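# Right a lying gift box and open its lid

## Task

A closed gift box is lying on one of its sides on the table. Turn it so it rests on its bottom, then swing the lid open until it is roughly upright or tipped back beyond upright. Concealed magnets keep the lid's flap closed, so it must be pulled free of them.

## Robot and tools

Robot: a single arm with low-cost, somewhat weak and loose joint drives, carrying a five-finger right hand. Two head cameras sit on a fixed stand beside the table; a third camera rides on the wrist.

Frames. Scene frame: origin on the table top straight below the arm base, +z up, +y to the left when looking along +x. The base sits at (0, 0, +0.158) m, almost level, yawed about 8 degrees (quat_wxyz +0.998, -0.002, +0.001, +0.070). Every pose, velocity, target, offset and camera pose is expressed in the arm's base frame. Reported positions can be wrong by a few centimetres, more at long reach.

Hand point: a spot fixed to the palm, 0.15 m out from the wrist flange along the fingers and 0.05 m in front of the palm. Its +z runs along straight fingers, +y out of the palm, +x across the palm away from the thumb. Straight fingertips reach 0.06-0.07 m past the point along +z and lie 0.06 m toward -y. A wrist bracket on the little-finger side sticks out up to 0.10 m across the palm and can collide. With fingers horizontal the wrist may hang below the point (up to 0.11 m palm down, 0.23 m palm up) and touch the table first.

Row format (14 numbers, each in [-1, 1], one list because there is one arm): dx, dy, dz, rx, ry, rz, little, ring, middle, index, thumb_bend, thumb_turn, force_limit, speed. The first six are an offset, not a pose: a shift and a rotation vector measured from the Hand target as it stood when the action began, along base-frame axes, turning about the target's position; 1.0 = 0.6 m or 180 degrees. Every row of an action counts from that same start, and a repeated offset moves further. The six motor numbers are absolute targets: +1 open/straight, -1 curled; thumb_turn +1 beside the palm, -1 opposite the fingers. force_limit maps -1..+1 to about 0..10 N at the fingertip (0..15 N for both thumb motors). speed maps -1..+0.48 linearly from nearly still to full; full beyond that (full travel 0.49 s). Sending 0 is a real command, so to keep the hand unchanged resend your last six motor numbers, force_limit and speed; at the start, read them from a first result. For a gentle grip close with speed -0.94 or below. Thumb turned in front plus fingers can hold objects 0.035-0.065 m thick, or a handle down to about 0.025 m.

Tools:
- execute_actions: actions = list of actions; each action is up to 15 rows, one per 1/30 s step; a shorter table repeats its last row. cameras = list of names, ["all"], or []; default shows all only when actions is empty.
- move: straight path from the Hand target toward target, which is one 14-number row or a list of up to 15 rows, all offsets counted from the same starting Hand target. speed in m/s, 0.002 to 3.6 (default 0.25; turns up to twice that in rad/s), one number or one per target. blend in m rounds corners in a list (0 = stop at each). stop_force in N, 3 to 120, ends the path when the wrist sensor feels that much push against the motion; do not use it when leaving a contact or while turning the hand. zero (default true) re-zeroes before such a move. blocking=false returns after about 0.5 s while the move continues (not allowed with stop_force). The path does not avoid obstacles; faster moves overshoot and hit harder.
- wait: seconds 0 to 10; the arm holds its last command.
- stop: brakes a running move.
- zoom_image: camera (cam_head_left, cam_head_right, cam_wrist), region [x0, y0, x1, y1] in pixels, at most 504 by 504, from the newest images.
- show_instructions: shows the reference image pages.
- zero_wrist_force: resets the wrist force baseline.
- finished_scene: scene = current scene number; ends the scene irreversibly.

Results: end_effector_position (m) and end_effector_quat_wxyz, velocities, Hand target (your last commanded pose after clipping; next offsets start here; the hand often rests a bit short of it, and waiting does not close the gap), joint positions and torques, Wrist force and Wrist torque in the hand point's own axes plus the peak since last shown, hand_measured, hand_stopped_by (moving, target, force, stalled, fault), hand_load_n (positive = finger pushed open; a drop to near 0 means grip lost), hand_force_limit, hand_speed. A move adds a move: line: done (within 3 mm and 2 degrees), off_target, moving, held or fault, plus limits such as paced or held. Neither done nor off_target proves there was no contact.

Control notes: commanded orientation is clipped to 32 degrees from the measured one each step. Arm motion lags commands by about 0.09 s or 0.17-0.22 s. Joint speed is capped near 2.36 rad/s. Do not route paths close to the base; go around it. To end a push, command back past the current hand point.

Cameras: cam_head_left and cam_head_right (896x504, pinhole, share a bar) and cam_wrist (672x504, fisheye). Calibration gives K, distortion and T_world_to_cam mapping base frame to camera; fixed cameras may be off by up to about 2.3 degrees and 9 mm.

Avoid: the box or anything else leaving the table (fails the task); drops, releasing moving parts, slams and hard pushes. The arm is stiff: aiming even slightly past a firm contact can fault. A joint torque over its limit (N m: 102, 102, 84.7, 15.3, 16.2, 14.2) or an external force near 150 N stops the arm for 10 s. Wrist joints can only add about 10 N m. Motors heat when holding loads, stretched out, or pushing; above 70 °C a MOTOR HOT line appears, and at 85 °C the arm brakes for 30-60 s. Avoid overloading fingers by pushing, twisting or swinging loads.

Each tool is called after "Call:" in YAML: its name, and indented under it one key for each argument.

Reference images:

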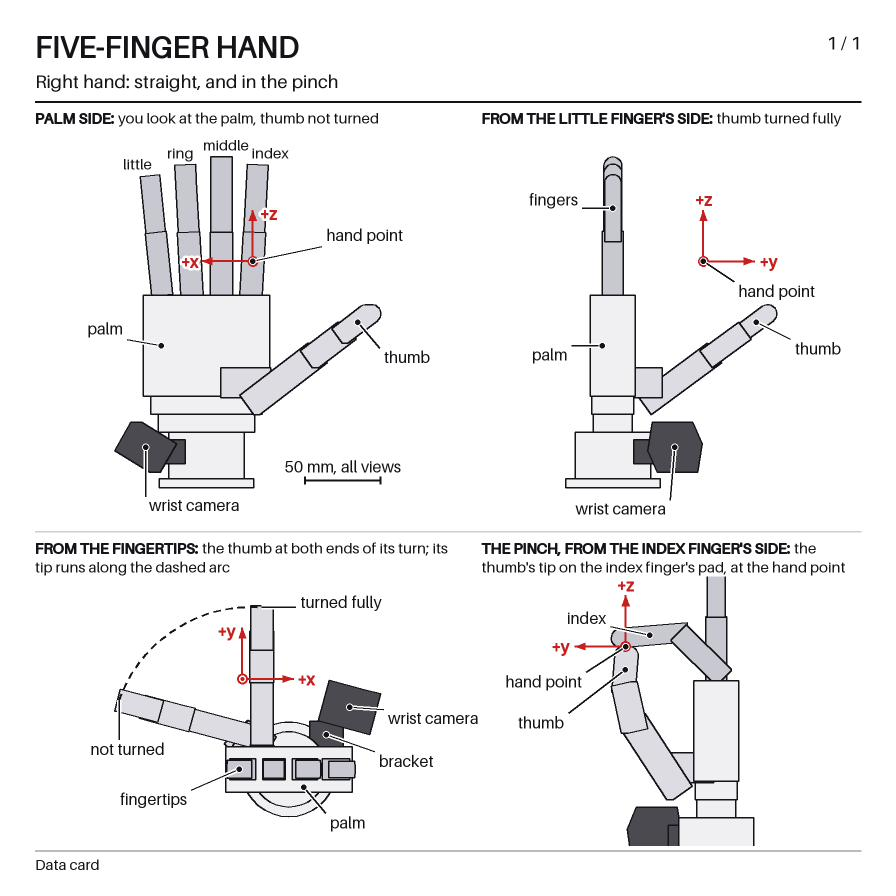

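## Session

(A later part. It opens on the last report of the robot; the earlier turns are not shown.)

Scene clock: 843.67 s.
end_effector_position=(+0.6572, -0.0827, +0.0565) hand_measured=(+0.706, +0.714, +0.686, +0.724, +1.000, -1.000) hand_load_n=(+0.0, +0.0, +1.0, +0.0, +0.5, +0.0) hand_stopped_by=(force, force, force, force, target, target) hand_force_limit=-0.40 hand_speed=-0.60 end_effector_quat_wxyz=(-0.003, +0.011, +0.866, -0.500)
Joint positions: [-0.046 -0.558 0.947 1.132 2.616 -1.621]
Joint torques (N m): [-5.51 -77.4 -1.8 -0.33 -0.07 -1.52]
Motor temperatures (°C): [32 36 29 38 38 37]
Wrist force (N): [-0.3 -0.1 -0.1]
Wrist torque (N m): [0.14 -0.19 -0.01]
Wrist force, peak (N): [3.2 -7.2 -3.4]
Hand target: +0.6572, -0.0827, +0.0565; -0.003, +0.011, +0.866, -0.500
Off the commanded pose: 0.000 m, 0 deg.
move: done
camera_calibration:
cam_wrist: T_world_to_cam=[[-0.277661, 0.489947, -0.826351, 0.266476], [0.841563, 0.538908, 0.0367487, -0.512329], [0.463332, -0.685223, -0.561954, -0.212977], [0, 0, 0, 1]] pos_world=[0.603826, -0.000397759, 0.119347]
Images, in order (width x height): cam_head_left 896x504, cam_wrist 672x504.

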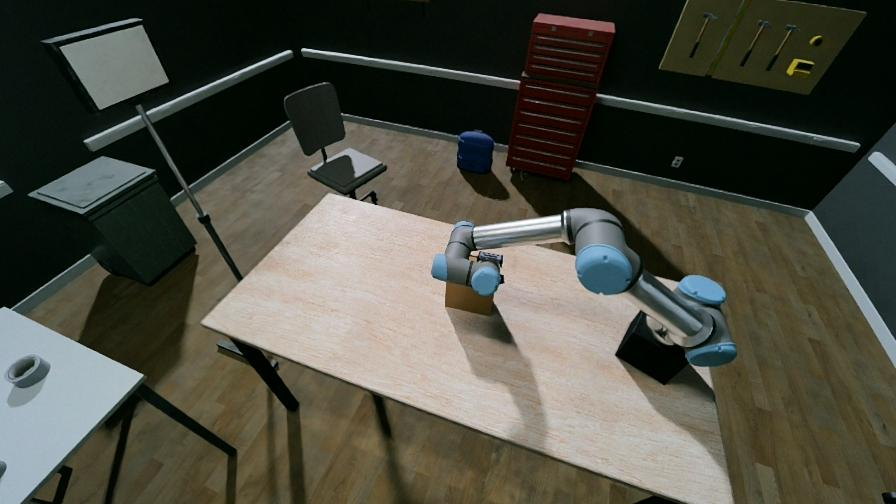

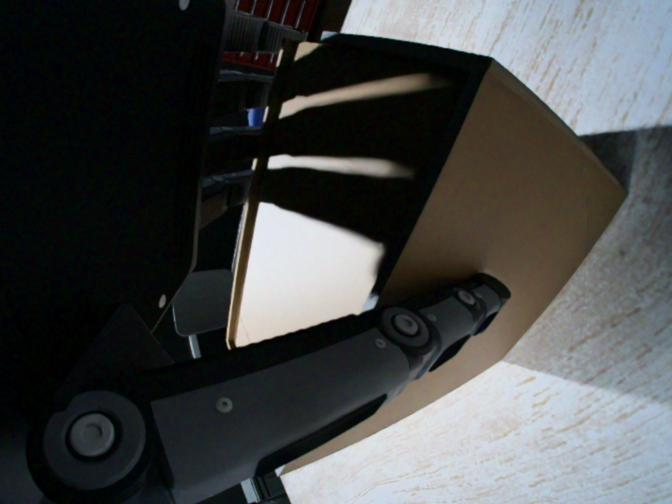

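Call:
move:
  target:
    - [0, 0, 0, 0, 0, 0, 1, 1, 1, 1, 1, -1, -0.4, 0.2]
    - [0.095, 0, 0, 0, 0, 0, 1, 1, 1, 1, 1, -1, -0.4, 0.2]
    - [0.095, 0, 0, 0, 0, 0, 0, 0, 0, 0, 1, -1, 0.3, -0.4]
  speed: 0.15

Call:
move:
  target: [-0.17, 0, 0, 0, 0, 0, 0, 0, 0, 0, 1, -1, 0.3, -0.4]
  speed: 0.1
  cameras: ["cam_wrist", "cam_head_left"]

Call:
zoom_image:
  camera: "cam_head_left"
  region: [410, 220, 570, 330]

Scene clock: 859.00 s.
end_effector_position=(+0.7142, -0.0827, +0.0565) hand_measured=(+0.516, +0.576, +0.622, +0.676, +1.000, -0.998) hand_load_n=(+16.0, +9.0, +4.0, +0.0, +8.0, +17.5) hand_stopped_by=(force, force, force, force, target, target) hand_force_limit=0.30 hand_speed=-0.40 end_effector_quat_wxyz=(-0.003, +0.011, +0.866, -0.500)
Joint positions: [-0.042 -0.369 0.568 1.329 2.617 -1.613]
Joint torques (N m): [6.61 -32.33 -28.91 2.92 -0.41 0.99]
Wrist force (N): [0.7 -5.1 -3.3]
Wrist torque (N m): [0.32 0.09 -0.68]
Wrist force, peak (N): [0.7 -6.6 -3.5]
Hand target: +0.7142, -0.0827, +0.0565; -0.003, +0.011, +0.866, -0.500
Off the commanded pose: 0.000 m, 0 deg.
move: done

Scene clock: 860.67 s.
end_effector_position=(+0.6122, -0.0827, +0.0565) hand_measured=(+0.516, +0.576, +0.622, +0.676, +1.000, -0.998) hand_load_n=(+14.0, +8.5, +4.5, +0.0, +7.5, +20.5) hand_stopped_by=(force, force, force, force, target, target) hand_force_limit=0.30 hand_speed=-0.40 end_effector_quat_wxyz=(-0.003, +0.011, +0.866, -0.500)
Joint positions: [-0.05 -0.67 1.167 1.018 2.616 -1.628]
Joint torques (N m): [-5.98 -65.86 2.39 -0.85 -0.45 -1.44]
Wrist force (N): [-4.0 -8.5 -5.6]
Wrist torque (N m): [-0.16 0.18 -0.54]
Wrist force, peak (N): [-3.6 -9.7 -6.1]
Hand target: +0.6122, -0.0827, +0.0565; -0.003, +0.011, +0.866, -0.500
Off the commanded pose: 0.000 m, 0 deg.
move: done
camera_calibration:
cam_wrist: T_world_to_cam=[[-0.277648, 0.489928, -0.826367, 0.253976], [0.841524, 0.538965, 0.0367956, -0.474443], [0.46341, -0.685192, -0.561929, -0.192173], [0, 0, 0, 1]] pos_world=[0.558826, -0.000397717, 0.119347]
Images, in order (width x height): cam_head_left 896x504, cam_wrist 672x504.

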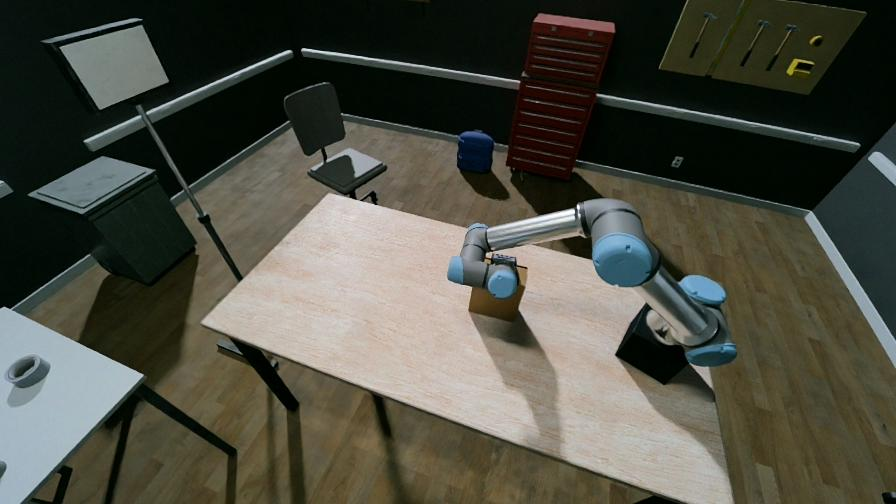

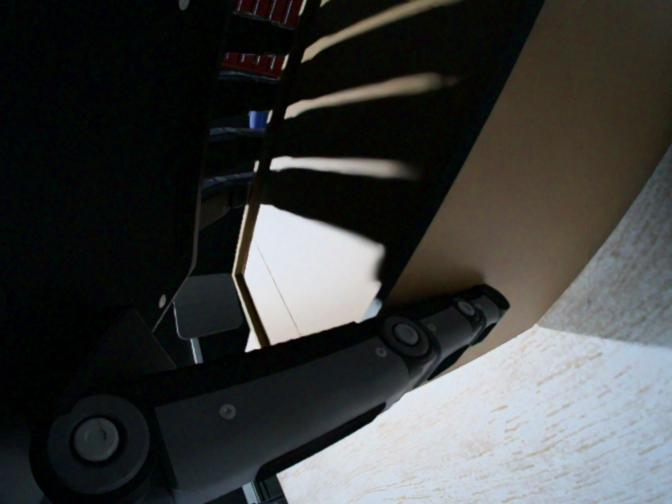

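Scaled by 3.150 from the camera's 896x504 image, which has a finer 1280x720 frame.

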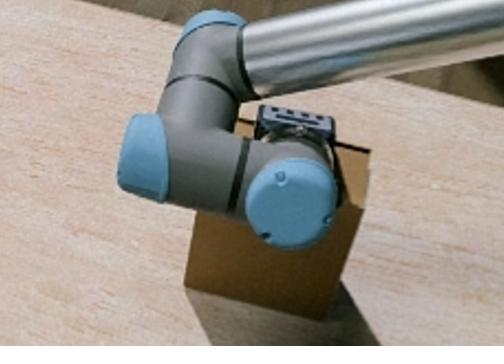

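Call:
move:
  target: [-0.1667, 0, 0, 0, 0, 0, 0, 0, 0, 0, 1, -1, 0.3, -0.4]
  speed: 0.12

Call:
move:
  target: [0, 0, 0, 0, 0, 0, 0.6, 0.64, 0.68, 0.72, 1, -1, 0.3, -0.4]
  cameras: ["all"]

Call:
zoom_image:
  camera: "cam_head_left"
  region: [450, 220, 610, 340]

Call:
zoom_image:
  camera: "cam_head_right"
  region: [450, 220, 610, 340]

Scene clock: 871.20 s.
end_effector_position=(+0.5122, -0.0827, +0.0565) hand_measured=(+0.516, +0.576, +0.622, +0.676, +1.000, -0.998) hand_load_n=(+14.0, +8.0, +4.5, +0.0, +8.0, +20.5) hand_stopped_by=(force, force, force, force, target, target) hand_force_limit=0.30 hand_speed=-0.40 end_effector_quat_wxyz=(-0.003, +0.011, +0.866, -0.500)
Joint positions: [-0.06 -0.875 1.558 0.814 2.615 -1.649]
Joint torques (N m): [-7.3 -61.3 0.94 -0.94 -0.52 -1.24]
Wrist force (N): [-2.7 -3.6 -3.1]
Wrist torque (N m): [0.15 0.00 -0.26]
Wrist force, peak (N): [-4.0 -9.7 -6.6]
Hand target: +0.5122, -0.0827, +0.0565; -0.003, +0.011, +0.866, -0.500
Off the commanded pose: 0.000 m, 0 deg.
move: done

Scene clock: 871.70 s.
end_effector_position=(+0.5122, -0.0827, +0.0565) hand_measured=(+0.600, +0.640, +0.680, +0.720, +1.000, -1.000) hand_load_n=(+0.0, +0.0, +0.0, +0.0, +0.0, +0.0) hand_stopped_by=(target, target, target, target, target, target) hand_force_limit=0.30 hand_speed=-0.40 end_effector_quat_wxyz=(-0.003, +0.011, +0.866, -0.500)
Joint positions: [-0.06 -0.875 1.559 0.814 2.615 -1.649]
Joint torques (N m): [-3.9 -60.88 -0.46 -0.82 2.68 -1.38]
Wrist force (N): [0.5 2.0 -0.5]
Wrist torque (N m): [0.22 -0.10 0.07]
Wrist force, peak (N): [1.3 6.6 2.1]
Hand target: +0.5122, -0.0827, +0.0565; -0.003, +0.011, +0.866, -0.500
Off the commanded pose: 0.000 m, 0 deg.
move: done
camera_calibration:
cam_wrist: T_world_to_cam=[[-0.277735, 0.489919, -0.826343, 0.22622], [0.841477, 0.53904, 0.0367624, -0.39018], [0.463443, -0.685139, -0.561966, -0.145797], [0, 0, 0, 1]] pos_world=[0.458726, -0.000397617, 0.119347]

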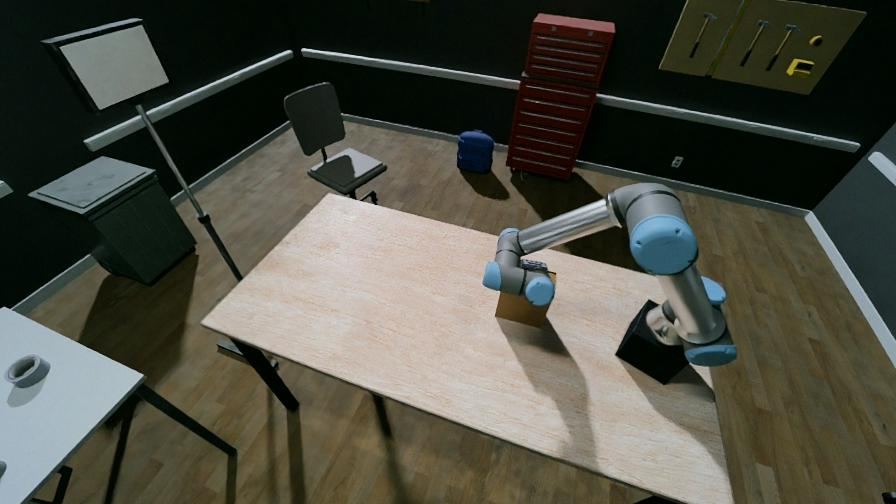

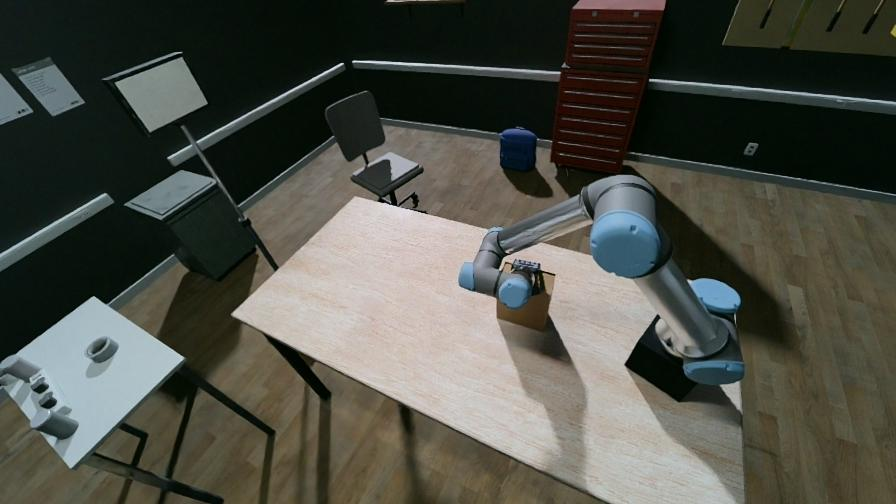

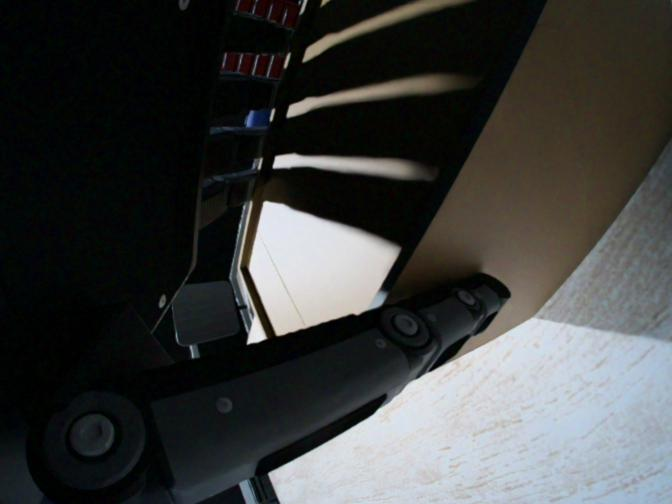

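Scaled by 3.150 from the camera's 896x504 image, which has a finer 1280x720 frame.

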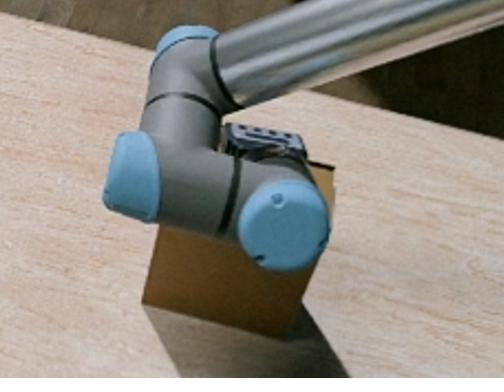

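Scaled by 3.150 from the camera's 896x504 image, which has a finer 1280x720 frame.

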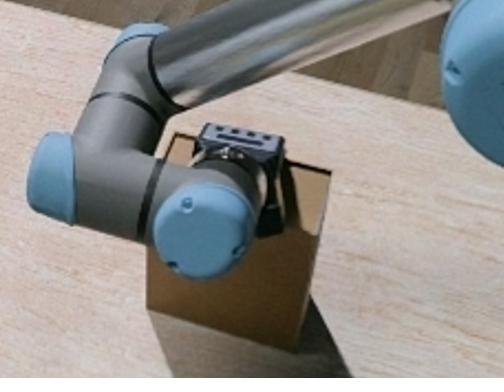

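Call:
move:
  target:
    - [-0.0017, -0.0923, 0.01, 0.0833, -0.0016, 0, 0.6, 0.64, 0.68, 0.72, 1, -1, 0.3, -0.4]
    - [-0.0034, -0.1842, -0.0043, 0.1667, -0.0031, 0, 0.6, 0.64, 0.68, 0.72, 1, -1, 0.3, -0.4]
    - [-0.005, -0.2692, -0.0418, 0.25, -0.0047, 0, 0.6, 0.64, 0.68, 0.72, 1, -1, 0.3, -0.4]
    - [-0.0064, -0.3417, -0.1, 0.3333, -0.0062, 0, 0.6, 0.64, 0.68, 0.72, 1, -1, 0.3, -0.4]
    - [-0.0074, -0.3965, -0.175, 0.4167, -0.0078, 0, 0.6, 0.64, 0.68, 0.72, 1, -1, 0.3, -0.4]
  speed: 0.16
  blend: [0.015, 0.015, 0.015, 0.015, 0]
  cameras: ["all"]

Call:
zoom_image:
  camera: "cam_head_left"
  region: [450, 200, 640, 340]

Call:
zoom_image:
  camera: "cam_head_right"
  region: [450, 200, 640, 340]

Scene clock: 923.03 s.
end_effector_position=(+0.5077, -0.3206, -0.0485) hand_measured=(+0.600, +0.640, +0.680, +0.720, +1.000, -1.000) hand_load_n=(+2.5, +0.0, +0.0, +0.0, +0.0, +0.0) hand_stopped_by=(target, target, target, target, target, target) hand_force_limit=0.30 hand_speed=-0.40 end_effector_quat_wxyz=(+0.001, +0.013, +0.991, +0.131)
Joint positions: [-0.959 -0.432 0.92 1.296 1.416 -2.521]
Joint torques (N m): [-5.87 -31.28 -29.17 7.1 -1.67 -1.12]
Wrist force (N): [0.0 -1.6 2.3]
Wrist torque (N m): [-0.06 -0.09 -0.05]
Wrist force, peak (N): [1.1 3.3 -1.9]
Hand target: +0.5077, -0.3206, -0.0485; +0.001, +0.013, +0.991, +0.131
Off the commanded pose: 0.000 m, 0 deg.
move: done
camera_calibration:
cam_wrist: T_world_to_cam=[[-0.269399, 0.928816, 0.254411, 0.443628], [0.833133, 0.0922788, 0.54532, -0.368743], [0.483025, 0.358867, -0.798687, -0.0524069], [0, 0, 0, 1]] pos_world=[0.452039, -0.359214, 0.0463625]

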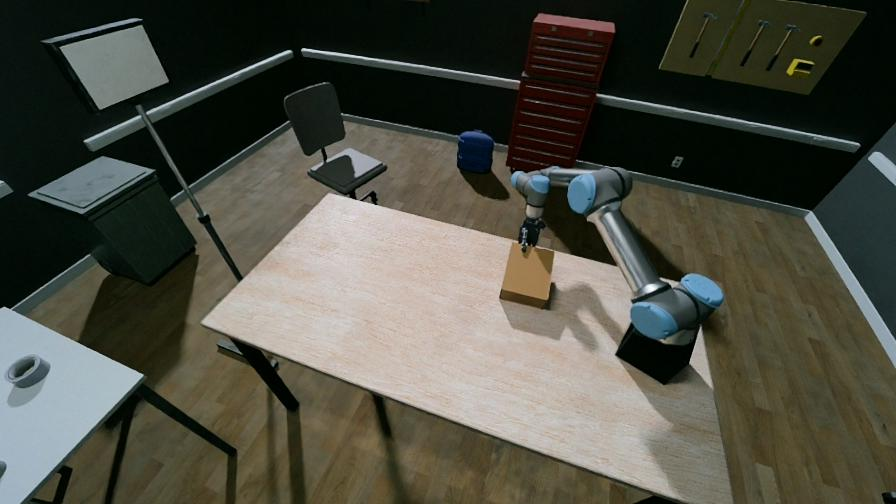

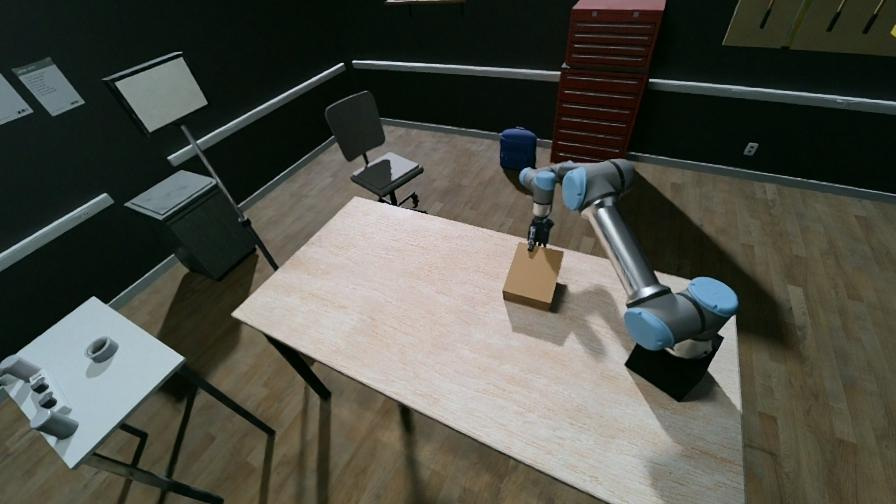

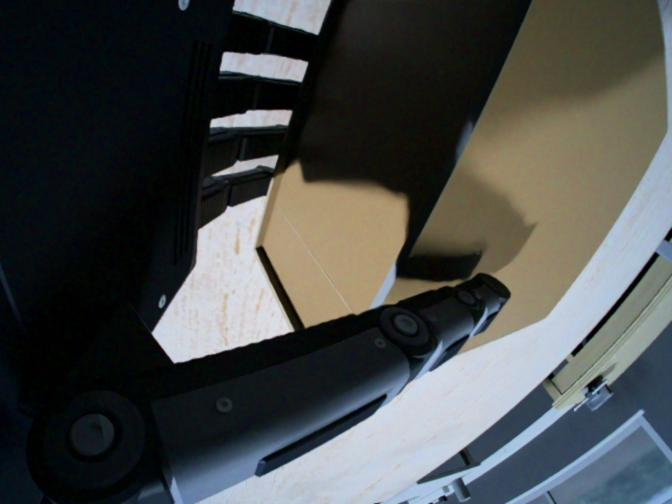

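Scaled by 2.653 from the camera's 896x504 image, which has a finer 1280x720 frame.

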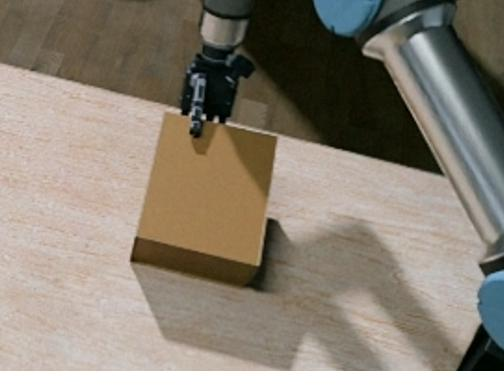

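Scaled by 2.653 from the camera's 896x504 image, which has a finer 1280x720 frame.

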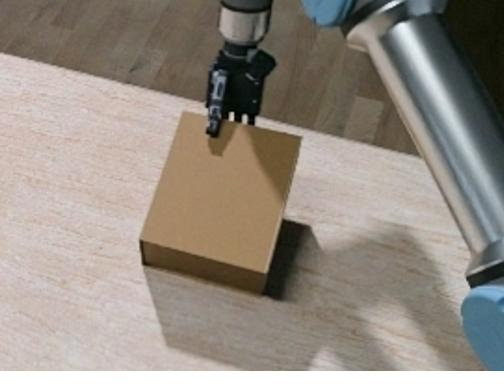

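Call:
move:
  target:
    - [-0.0003, -0.0185, -0.0395, 0.0389, -0.0007, 0, 0.6, 0.64, 0.68, 0.72, 1, -1, 0.3, -0.4]
    - [-0.001, -0.0552, -0.0478, 0.0389, -0.0007, 0, 0.6, 0.64, 0.68, 0.72, 1, -1, 0.3, -0.4]
    - [-0.0026, -0.1417, -0.0478, 0.0389, -0.0007, 0, 0.6, 0.64, 0.68, 0.72, 1, -1, 0.3, -0.4]
  speed: [0.08, 0.03, 0.05]
  blend: [0.004, 0.004, 0]
  cameras: ["all"]

Call:
zoom_image:
  camera: "cam_head_left"
  region: [450, 200, 640, 340]

Call:
zoom_image:
  camera: "cam_head_right"
  region: [450, 200, 640, 340]

Scene clock: 954.17 s.
end_effector_position=(+0.5061, -0.4056, -0.0772) hand_measured=(+0.600, +0.640, +0.678, +0.720, +1.000, -1.000) hand_load_n=(+0.0, +0.0, -16.5, +0.0, +0.0, +0.0) hand_stopped_by=(target, target, target, target, target, target) hand_force_limit=0.30 hand_speed=-0.40 end_effector_quat_wxyz=(+0.002, +0.013, +0.981, +0.191)
Joint positions: [-1.05 -0.027 0.217 1.714 1.376 -2.628]
Joint torques (N m): [3.23 -34.24 -33.9 2.78 2.3 -1.19]
Wrist force (N): [1.7 11.5 -3.7]
Wrist torque (N m): [0.09 0.18 0.37]
Wrist force, peak (N): [0.5 12.8 -4.9]
Hand target: +0.5062, -0.4056, -0.0772; +0.002, +0.012, +0.981, +0.191
Off the commanded pose: 0.000 m, 0 deg.
move: done
camera_calibration:
cam_wrist: T_world_to_cam=[[-0.26991, 0.891048, 0.364942, 0.52296], [0.831778, 0.0248312, 0.554552, -0.369802], [0.48507, 0.45323, -0.747856, -0.0028661], [0, 0, 0, 1]] pos_world=[0.450136, -0.455501, 0.0120809]

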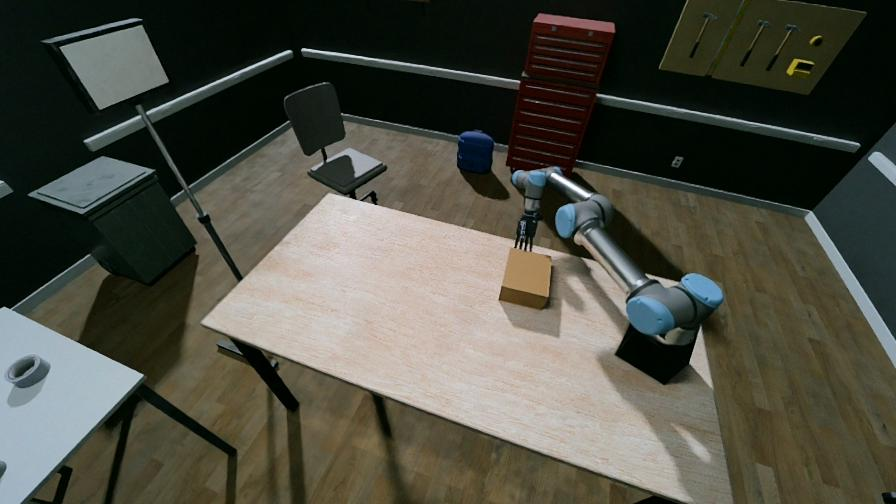

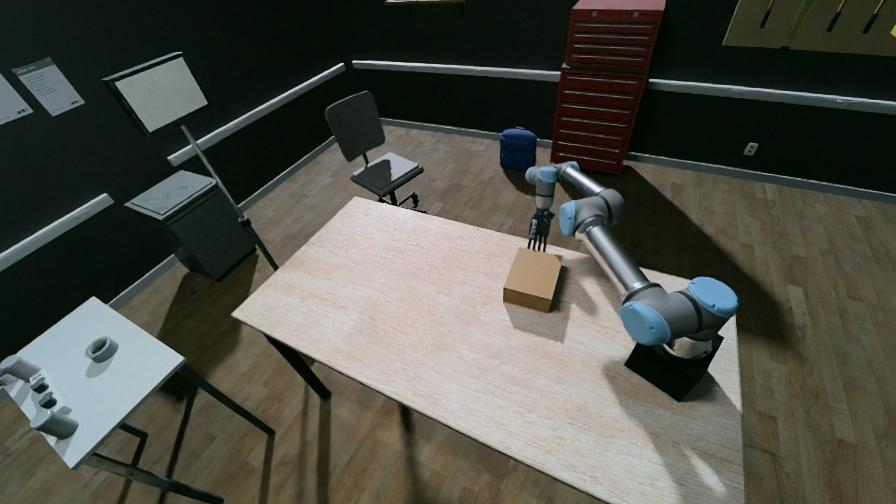

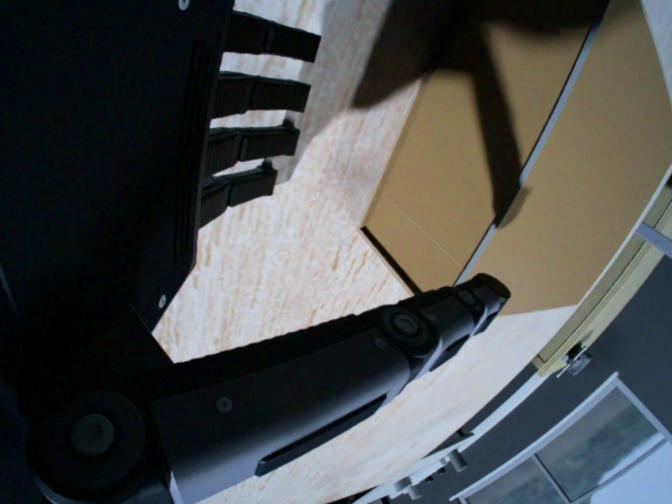

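Scaled by 2.653 from the camera's 896x504 image, which has a finer 1280x720 frame.

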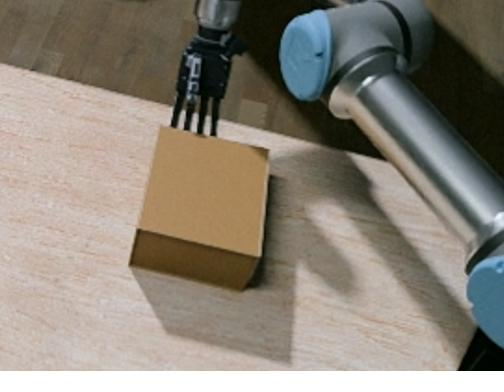

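Scaled by 2.653 from the camera's 896x504 image, which has a finer 1280x720 frame.

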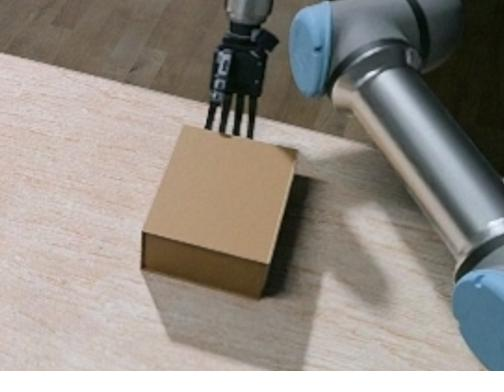

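Call:
move:
  target:
    - [-0.01, -0.03, 0.3, 0, 0, 0, 0.6, 0.64, 0.68, 0.72, 1, -1, 0.3, -0.4]
    - [-0.365, 0.27, 0.2, -0.0919, 0.1015, -0.5126, 0.6, 0.64, 0.68, 0.72, 1, -1, 0.3, -0.4]
  speed: [0.3, 0.4]
  blend: [0.06, 0]

Call:
move:
  target: [0, 0, 0, 0, 0, 0, -0.2, -0.2, -0.2, -0.2, 1, 1, 0.3, 0.2]
  cameras: ["all"]

Scene clock: 1048.63 s.
end_effector_position=(+0.2872, -0.2436, +0.0428) hand_measured=(+0.600, +0.640, +0.680, +0.720, +1.000, -1.000) hand_load_n=(+0.0, +0.0, +0.0, +0.0, +0.0, +0.0) hand_stopped_by=(target, target, target, target, target, target) hand_force_limit=0.30 hand_speed=-0.40 end_effector_quat_wxyz=(+0.001, +0.737, +0.676, +0.000)
Joint positions: [-1.18 -1.32 2.119 0.771 1.57 -1.093]
Joint torques (N m): [7.13 -37.12 2.23 -0.96 1.39 1.49]
Wrist force (N): [0.0 0.4 0.0]
Wrist torque (N m): [0.06 0.01 -0.05]
Wrist force, peak (N): [1.8 12.2 -4.2]
Hand target: +0.2872, -0.2436, +0.0428; +0.001, +0.737, +0.676, +0.000
Off the commanded pose: 0.000 m, 0 deg.
move: done

Scene clock: 1049.80 s.
end_effector_position=(+0.2872, -0.2436, +0.0428) hand_measured=(-0.200, -0.200, -0.200, -0.200, +1.000, +1.000) hand_load_n=(+0.0, +0.0, +0.0, +0.0, -0.5, +0.0) hand_stopped_by=(target, target, target, target, target, target) hand_force_limit=0.30 hand_speed=0.20 end_effector_quat_wxyz=(+0.001, +0.737, +0.676, +0.000)
Joint positions: [-1.18 -1.32 2.119 0.771 1.57 -1.093]
Joint torques (N m): [5.03 -36.9 0.25 -0.25 -0.5 1.51]
Wrist force (N): [-0.3 0.2 -0.1]
Wrist torque (N m): [0.05 0.08 -0.08]
Wrist force, peak (N): [0.0 0.7 0.0]
Hand target: +0.2872, -0.2436, +0.0428; +0.001, +0.737, +0.676, +0.000
Off the commanded pose: 0.000 m, 0 deg.
move: done
camera_calibration:
cam_wrist: T_world_to_cam=[[0.977922, 0.208871, 0.00650166, -0.233496], [0.177882, -0.848355, 0.49865, -0.280804], [0.109669, -0.486484, -0.866779, 0.0035493], [0, 0, 0, 1]] pos_world=[0.277901, -0.187724, 0.144617]

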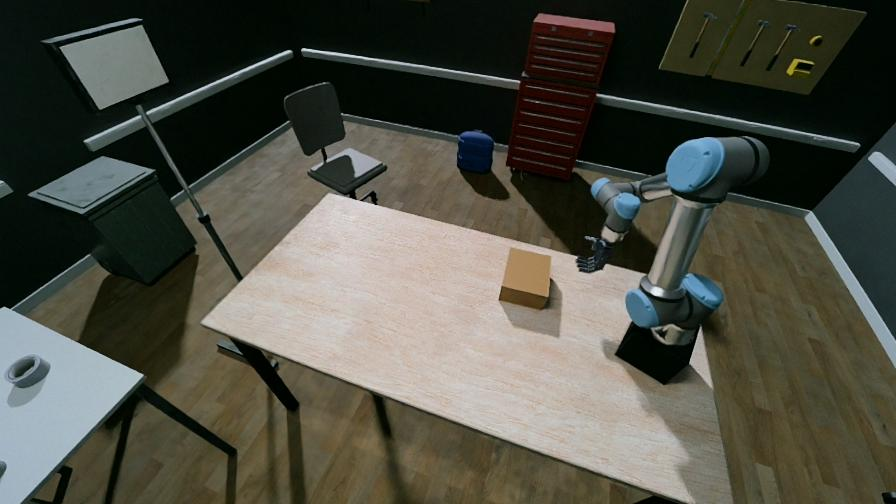

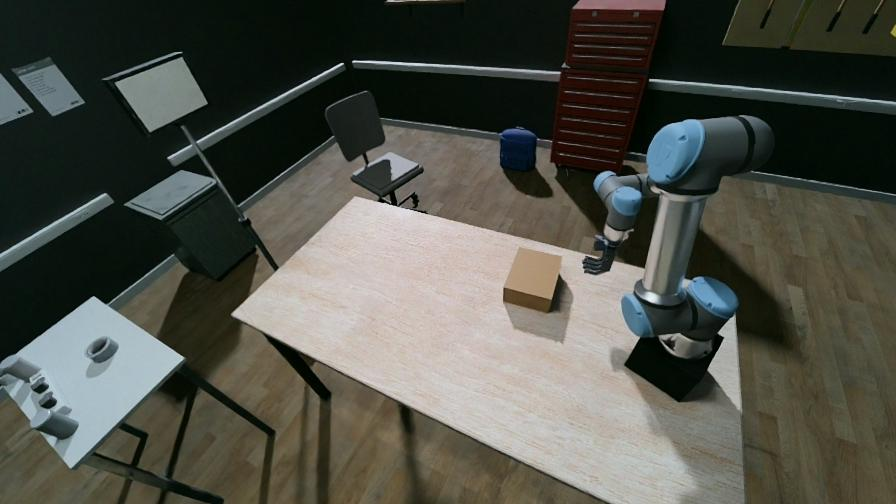

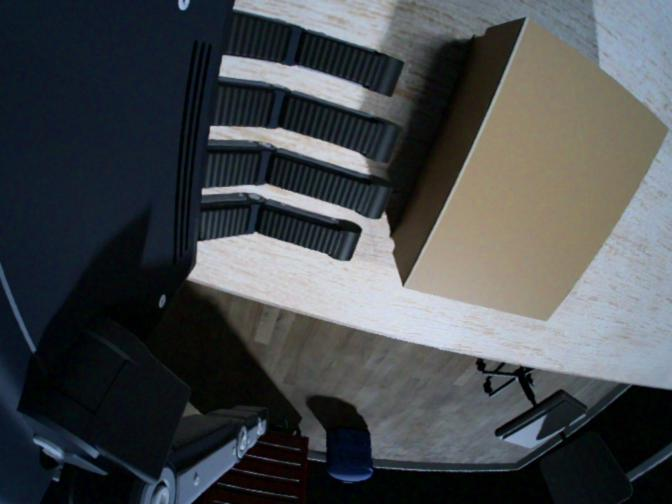

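Call:
zoom_image:
  camera: "cam_wrist"
  region: [360, 0, 560, 300]

Call:
zoom_image:
  camera: "cam_head_right"
  region: [490, 200, 650, 320]

Scaled by 1.680 from the camera's 672x504 image, which has a finer 960x720 frame.

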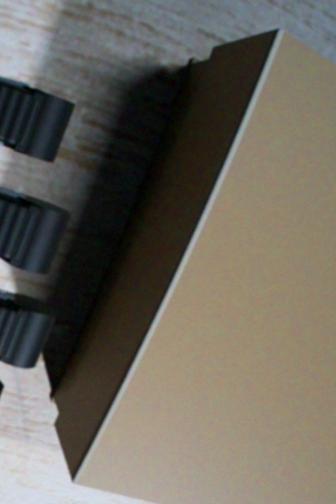

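Scaled by 3.150 from the camera's 896x504 image, which has a finer 1280x720 frame.

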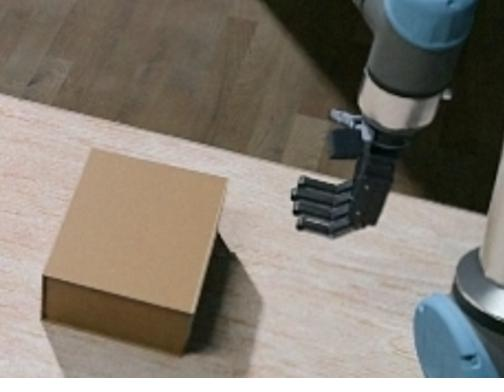

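Call:
move:
  target: [0, -0.0123, -0.288, 0, 0, 0, -0.2, -0.2, -0.2, -0.2, 1, 1, 0.3, 0.2]
  speed: 0.25
  stop_force: 8
  cameras: ["all"]

Call:
zoom_image:
  camera: "cam_head_right"
  region: [490, 200, 650, 320]

Call:
zoom_image:
  camera: "cam_head_left"
  region: [490, 200, 650, 320]

Scene clock: 1094.97 s.
end_effector_position=(+0.2872, -0.2510, -0.1300) hand_measured=(-0.200, -0.200, -0.200, -0.200, +1.000, +1.000) hand_load_n=(+0.0, +0.0, +0.5, +0.0, +0.0, +0.0) hand_stopped_by=(target, target, target, target, target, target) hand_force_limit=0.30 hand_speed=0.20 end_effector_quat_wxyz=(+0.001, +0.737, +0.676, +0.000)
Joint positions: [-1.19 -0.895 2.158 0.306 1.57 -1.103]
Joint torques (N m): [5.92 -15.44 -14.39 -0.83 -0.4 0.95]
Wrist force (N): [-0.2 0.3 -0.3]
Wrist torque (N m): [0.06 0.07 -0.06]
Wrist force, peak (N): [-0.1 0.5 1.3]
Hand target: +0.2872, -0.2510, -0.1300; +0.001, +0.737, +0.676, +0.000
Off the commanded pose: 0.000 m, 0 deg.
move: done
camera_calibration:
cam_wrist: T_world_to_cam=[[0.977922, 0.208871, 0.00650166, -0.230827], [0.177882, -0.848355, 0.49865, -0.200915], [0.109669, -0.486484, -0.866779, -0.14983], [0, 0, 0, 1]] pos_world=[0.277901, -0.195124, -0.0281828]

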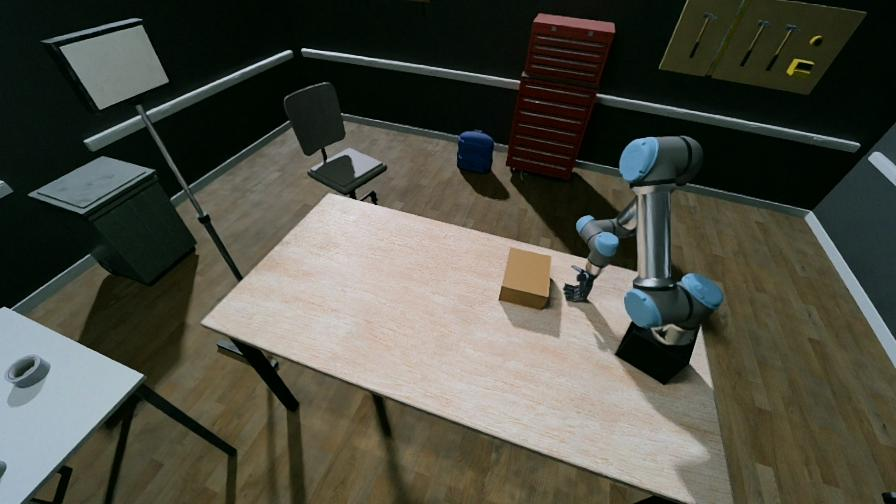

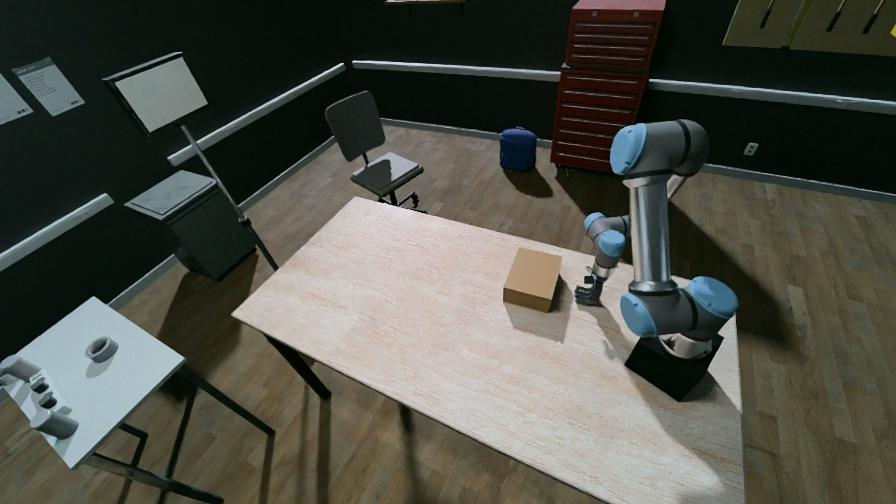

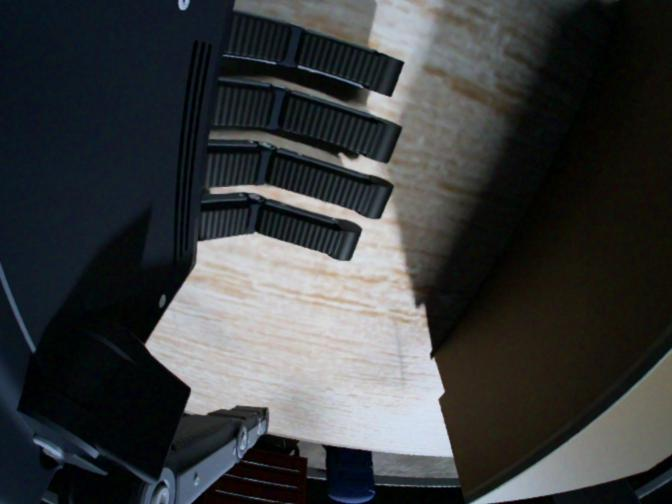

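Scaled by 3.150 from the camera's 896x504 image, which has a finer 1280x720 frame.

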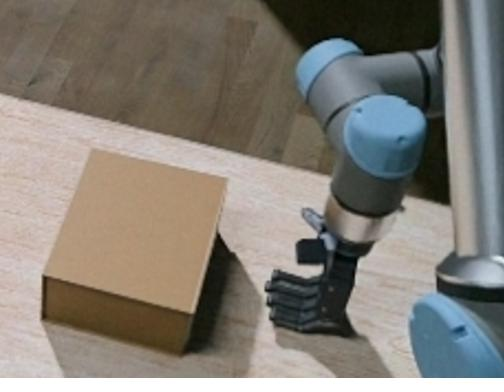

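Scaled by 3.150 from the camera's 896x504 image, which has a finer 1280x720 frame.

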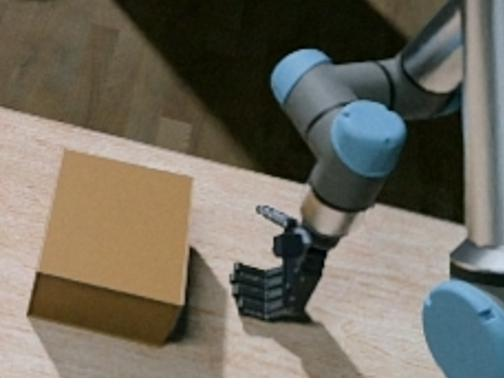

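Call:
move:
  target: [0.0997, -0.008, 0, 0, 0, 0, -0.2, -0.2, -0.2, -0.2, 1, 1, 0.3, 0.2]
  speed: 0.15

Call:
move:
  target: [0.0465, -0.0037, 0, 0, 0, 0, -0.2, -0.2, -0.2, -0.2, 1, 1, 0.3, 0.2]
  speed: 0.025
  stop_force: 3
  cameras: ["all"]

Call:
zoom_image:
  camera: "cam_head_right"
  region: [490, 200, 650, 320]

Call:
zoom_image:
  camera: "cam_wrist"
  region: [200, 0, 560, 300]

Scene clock: 1114.73 s.
end_effector_position=(+0.3469, -0.2558, -0.1300) hand_measured=(-0.200, -0.200, -0.200, -0.200, +1.000, +1.000) hand_load_n=(+0.0, +0.0, +0.0, +0.0, +0.0, +0.0) hand_stopped_by=(target, target, target, target, target, target) hand_force_limit=0.30 hand_speed=0.20 end_effector_quat_wxyz=(+0.001, +0.737, +0.676, +0.000)
Joint positions: [-1.025 -0.845 2.008 0.407 1.571 -0.938]
Joint torques (N m): [6.03 -18.24 -17.1 6.27 1.02 1.24]
Wrist force (N): [0.0 0.6 0.1]
Wrist torque (N m): [0.05 0.03 -0.04]
Wrist force, peak (N): [-2.1 -1.5 0.5]
Hand target: +0.3470, -0.2558, -0.1300; +0.001, +0.737, +0.676, +0.000
Off the commanded pose: 0.000 m, 0 deg.
move: done

Scene clock: 1116.70 s.
end_effector_position=(+0.3748, -0.2580, -0.1300) hand_measured=(-0.200, -0.200, -0.200, -0.200, +1.000, +1.000) hand_load_n=(+0.0, +0.0, -2.0, +0.0, +0.0, +0.0) hand_stopped_by=(target, target, target, target, target, target) hand_force_limit=0.30 hand_speed=0.20 end_effector_quat_wxyz=(+0.001, +0.737, +0.676, +0.000)
Joint positions: [-0.962 -0.818 1.933 0.454 1.571 -0.875]
Joint torques (N m): [-1.47 -24.8 -6.39 3.48 0.83 -0.55]
Wrist force (N): [-0.4 -2.1 -1.1]
Wrist torque (N m): [-0.03 0.09 -0.12]
Wrist force, peak (N): [-0.6 -2.5 -1.7]
Hand target: +0.3748, -0.2580, -0.1300; +0.001, +0.737, +0.676, +0.000
Off the commanded pose: 0.000 m, 0 deg.
move: contact
camera_calibration:
cam_wrist: T_world_to_cam=[[0.977922, 0.208871, 0.00650166, -0.315031], [0.177882, -0.848355, 0.49865, -0.222436], [0.109669, -0.486484, -0.866779, -0.162843], [0, 0, 0, 1]] pos_world=[0.365501, -0.202124, -0.0281828]

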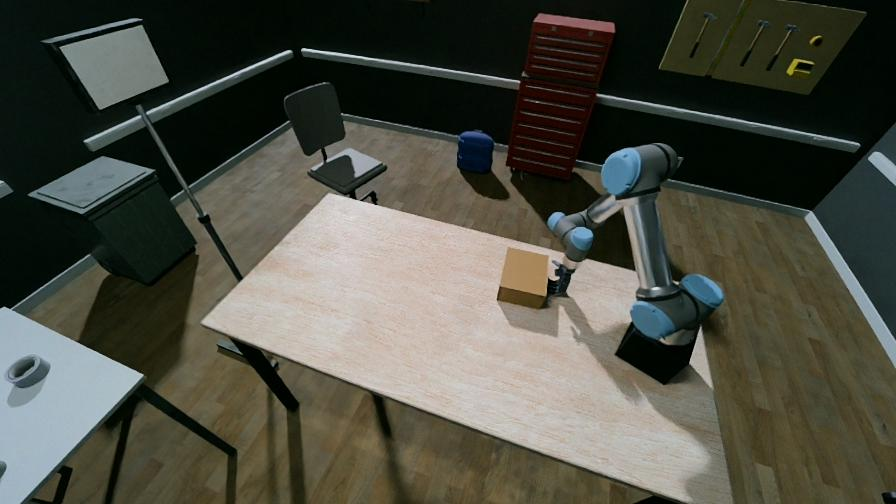

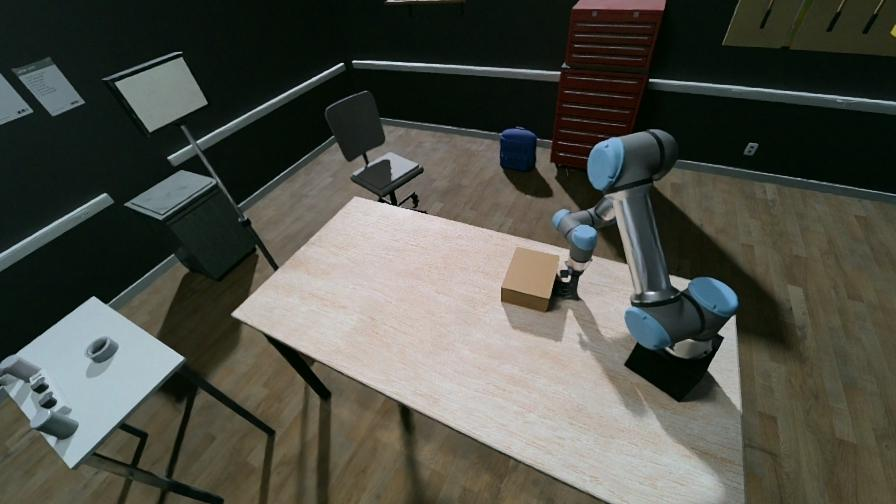

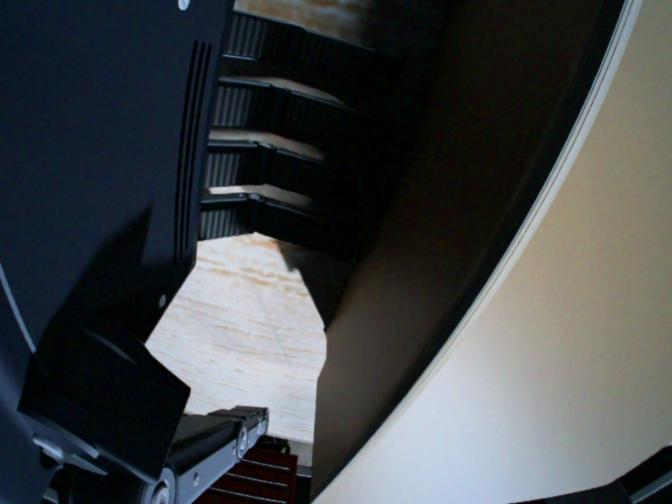

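Scaled by 3.150 from the camera's 896x504 image, which has a finer 1280x720 frame.

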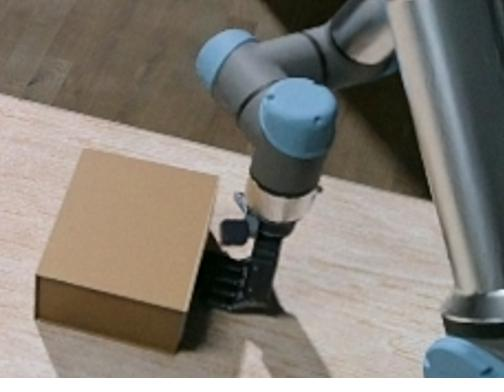

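Scaled by 1.400 from the camera's 672x504 image, which has a finer 960x720 frame.

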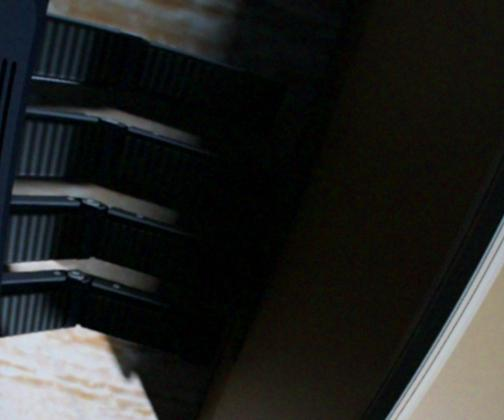

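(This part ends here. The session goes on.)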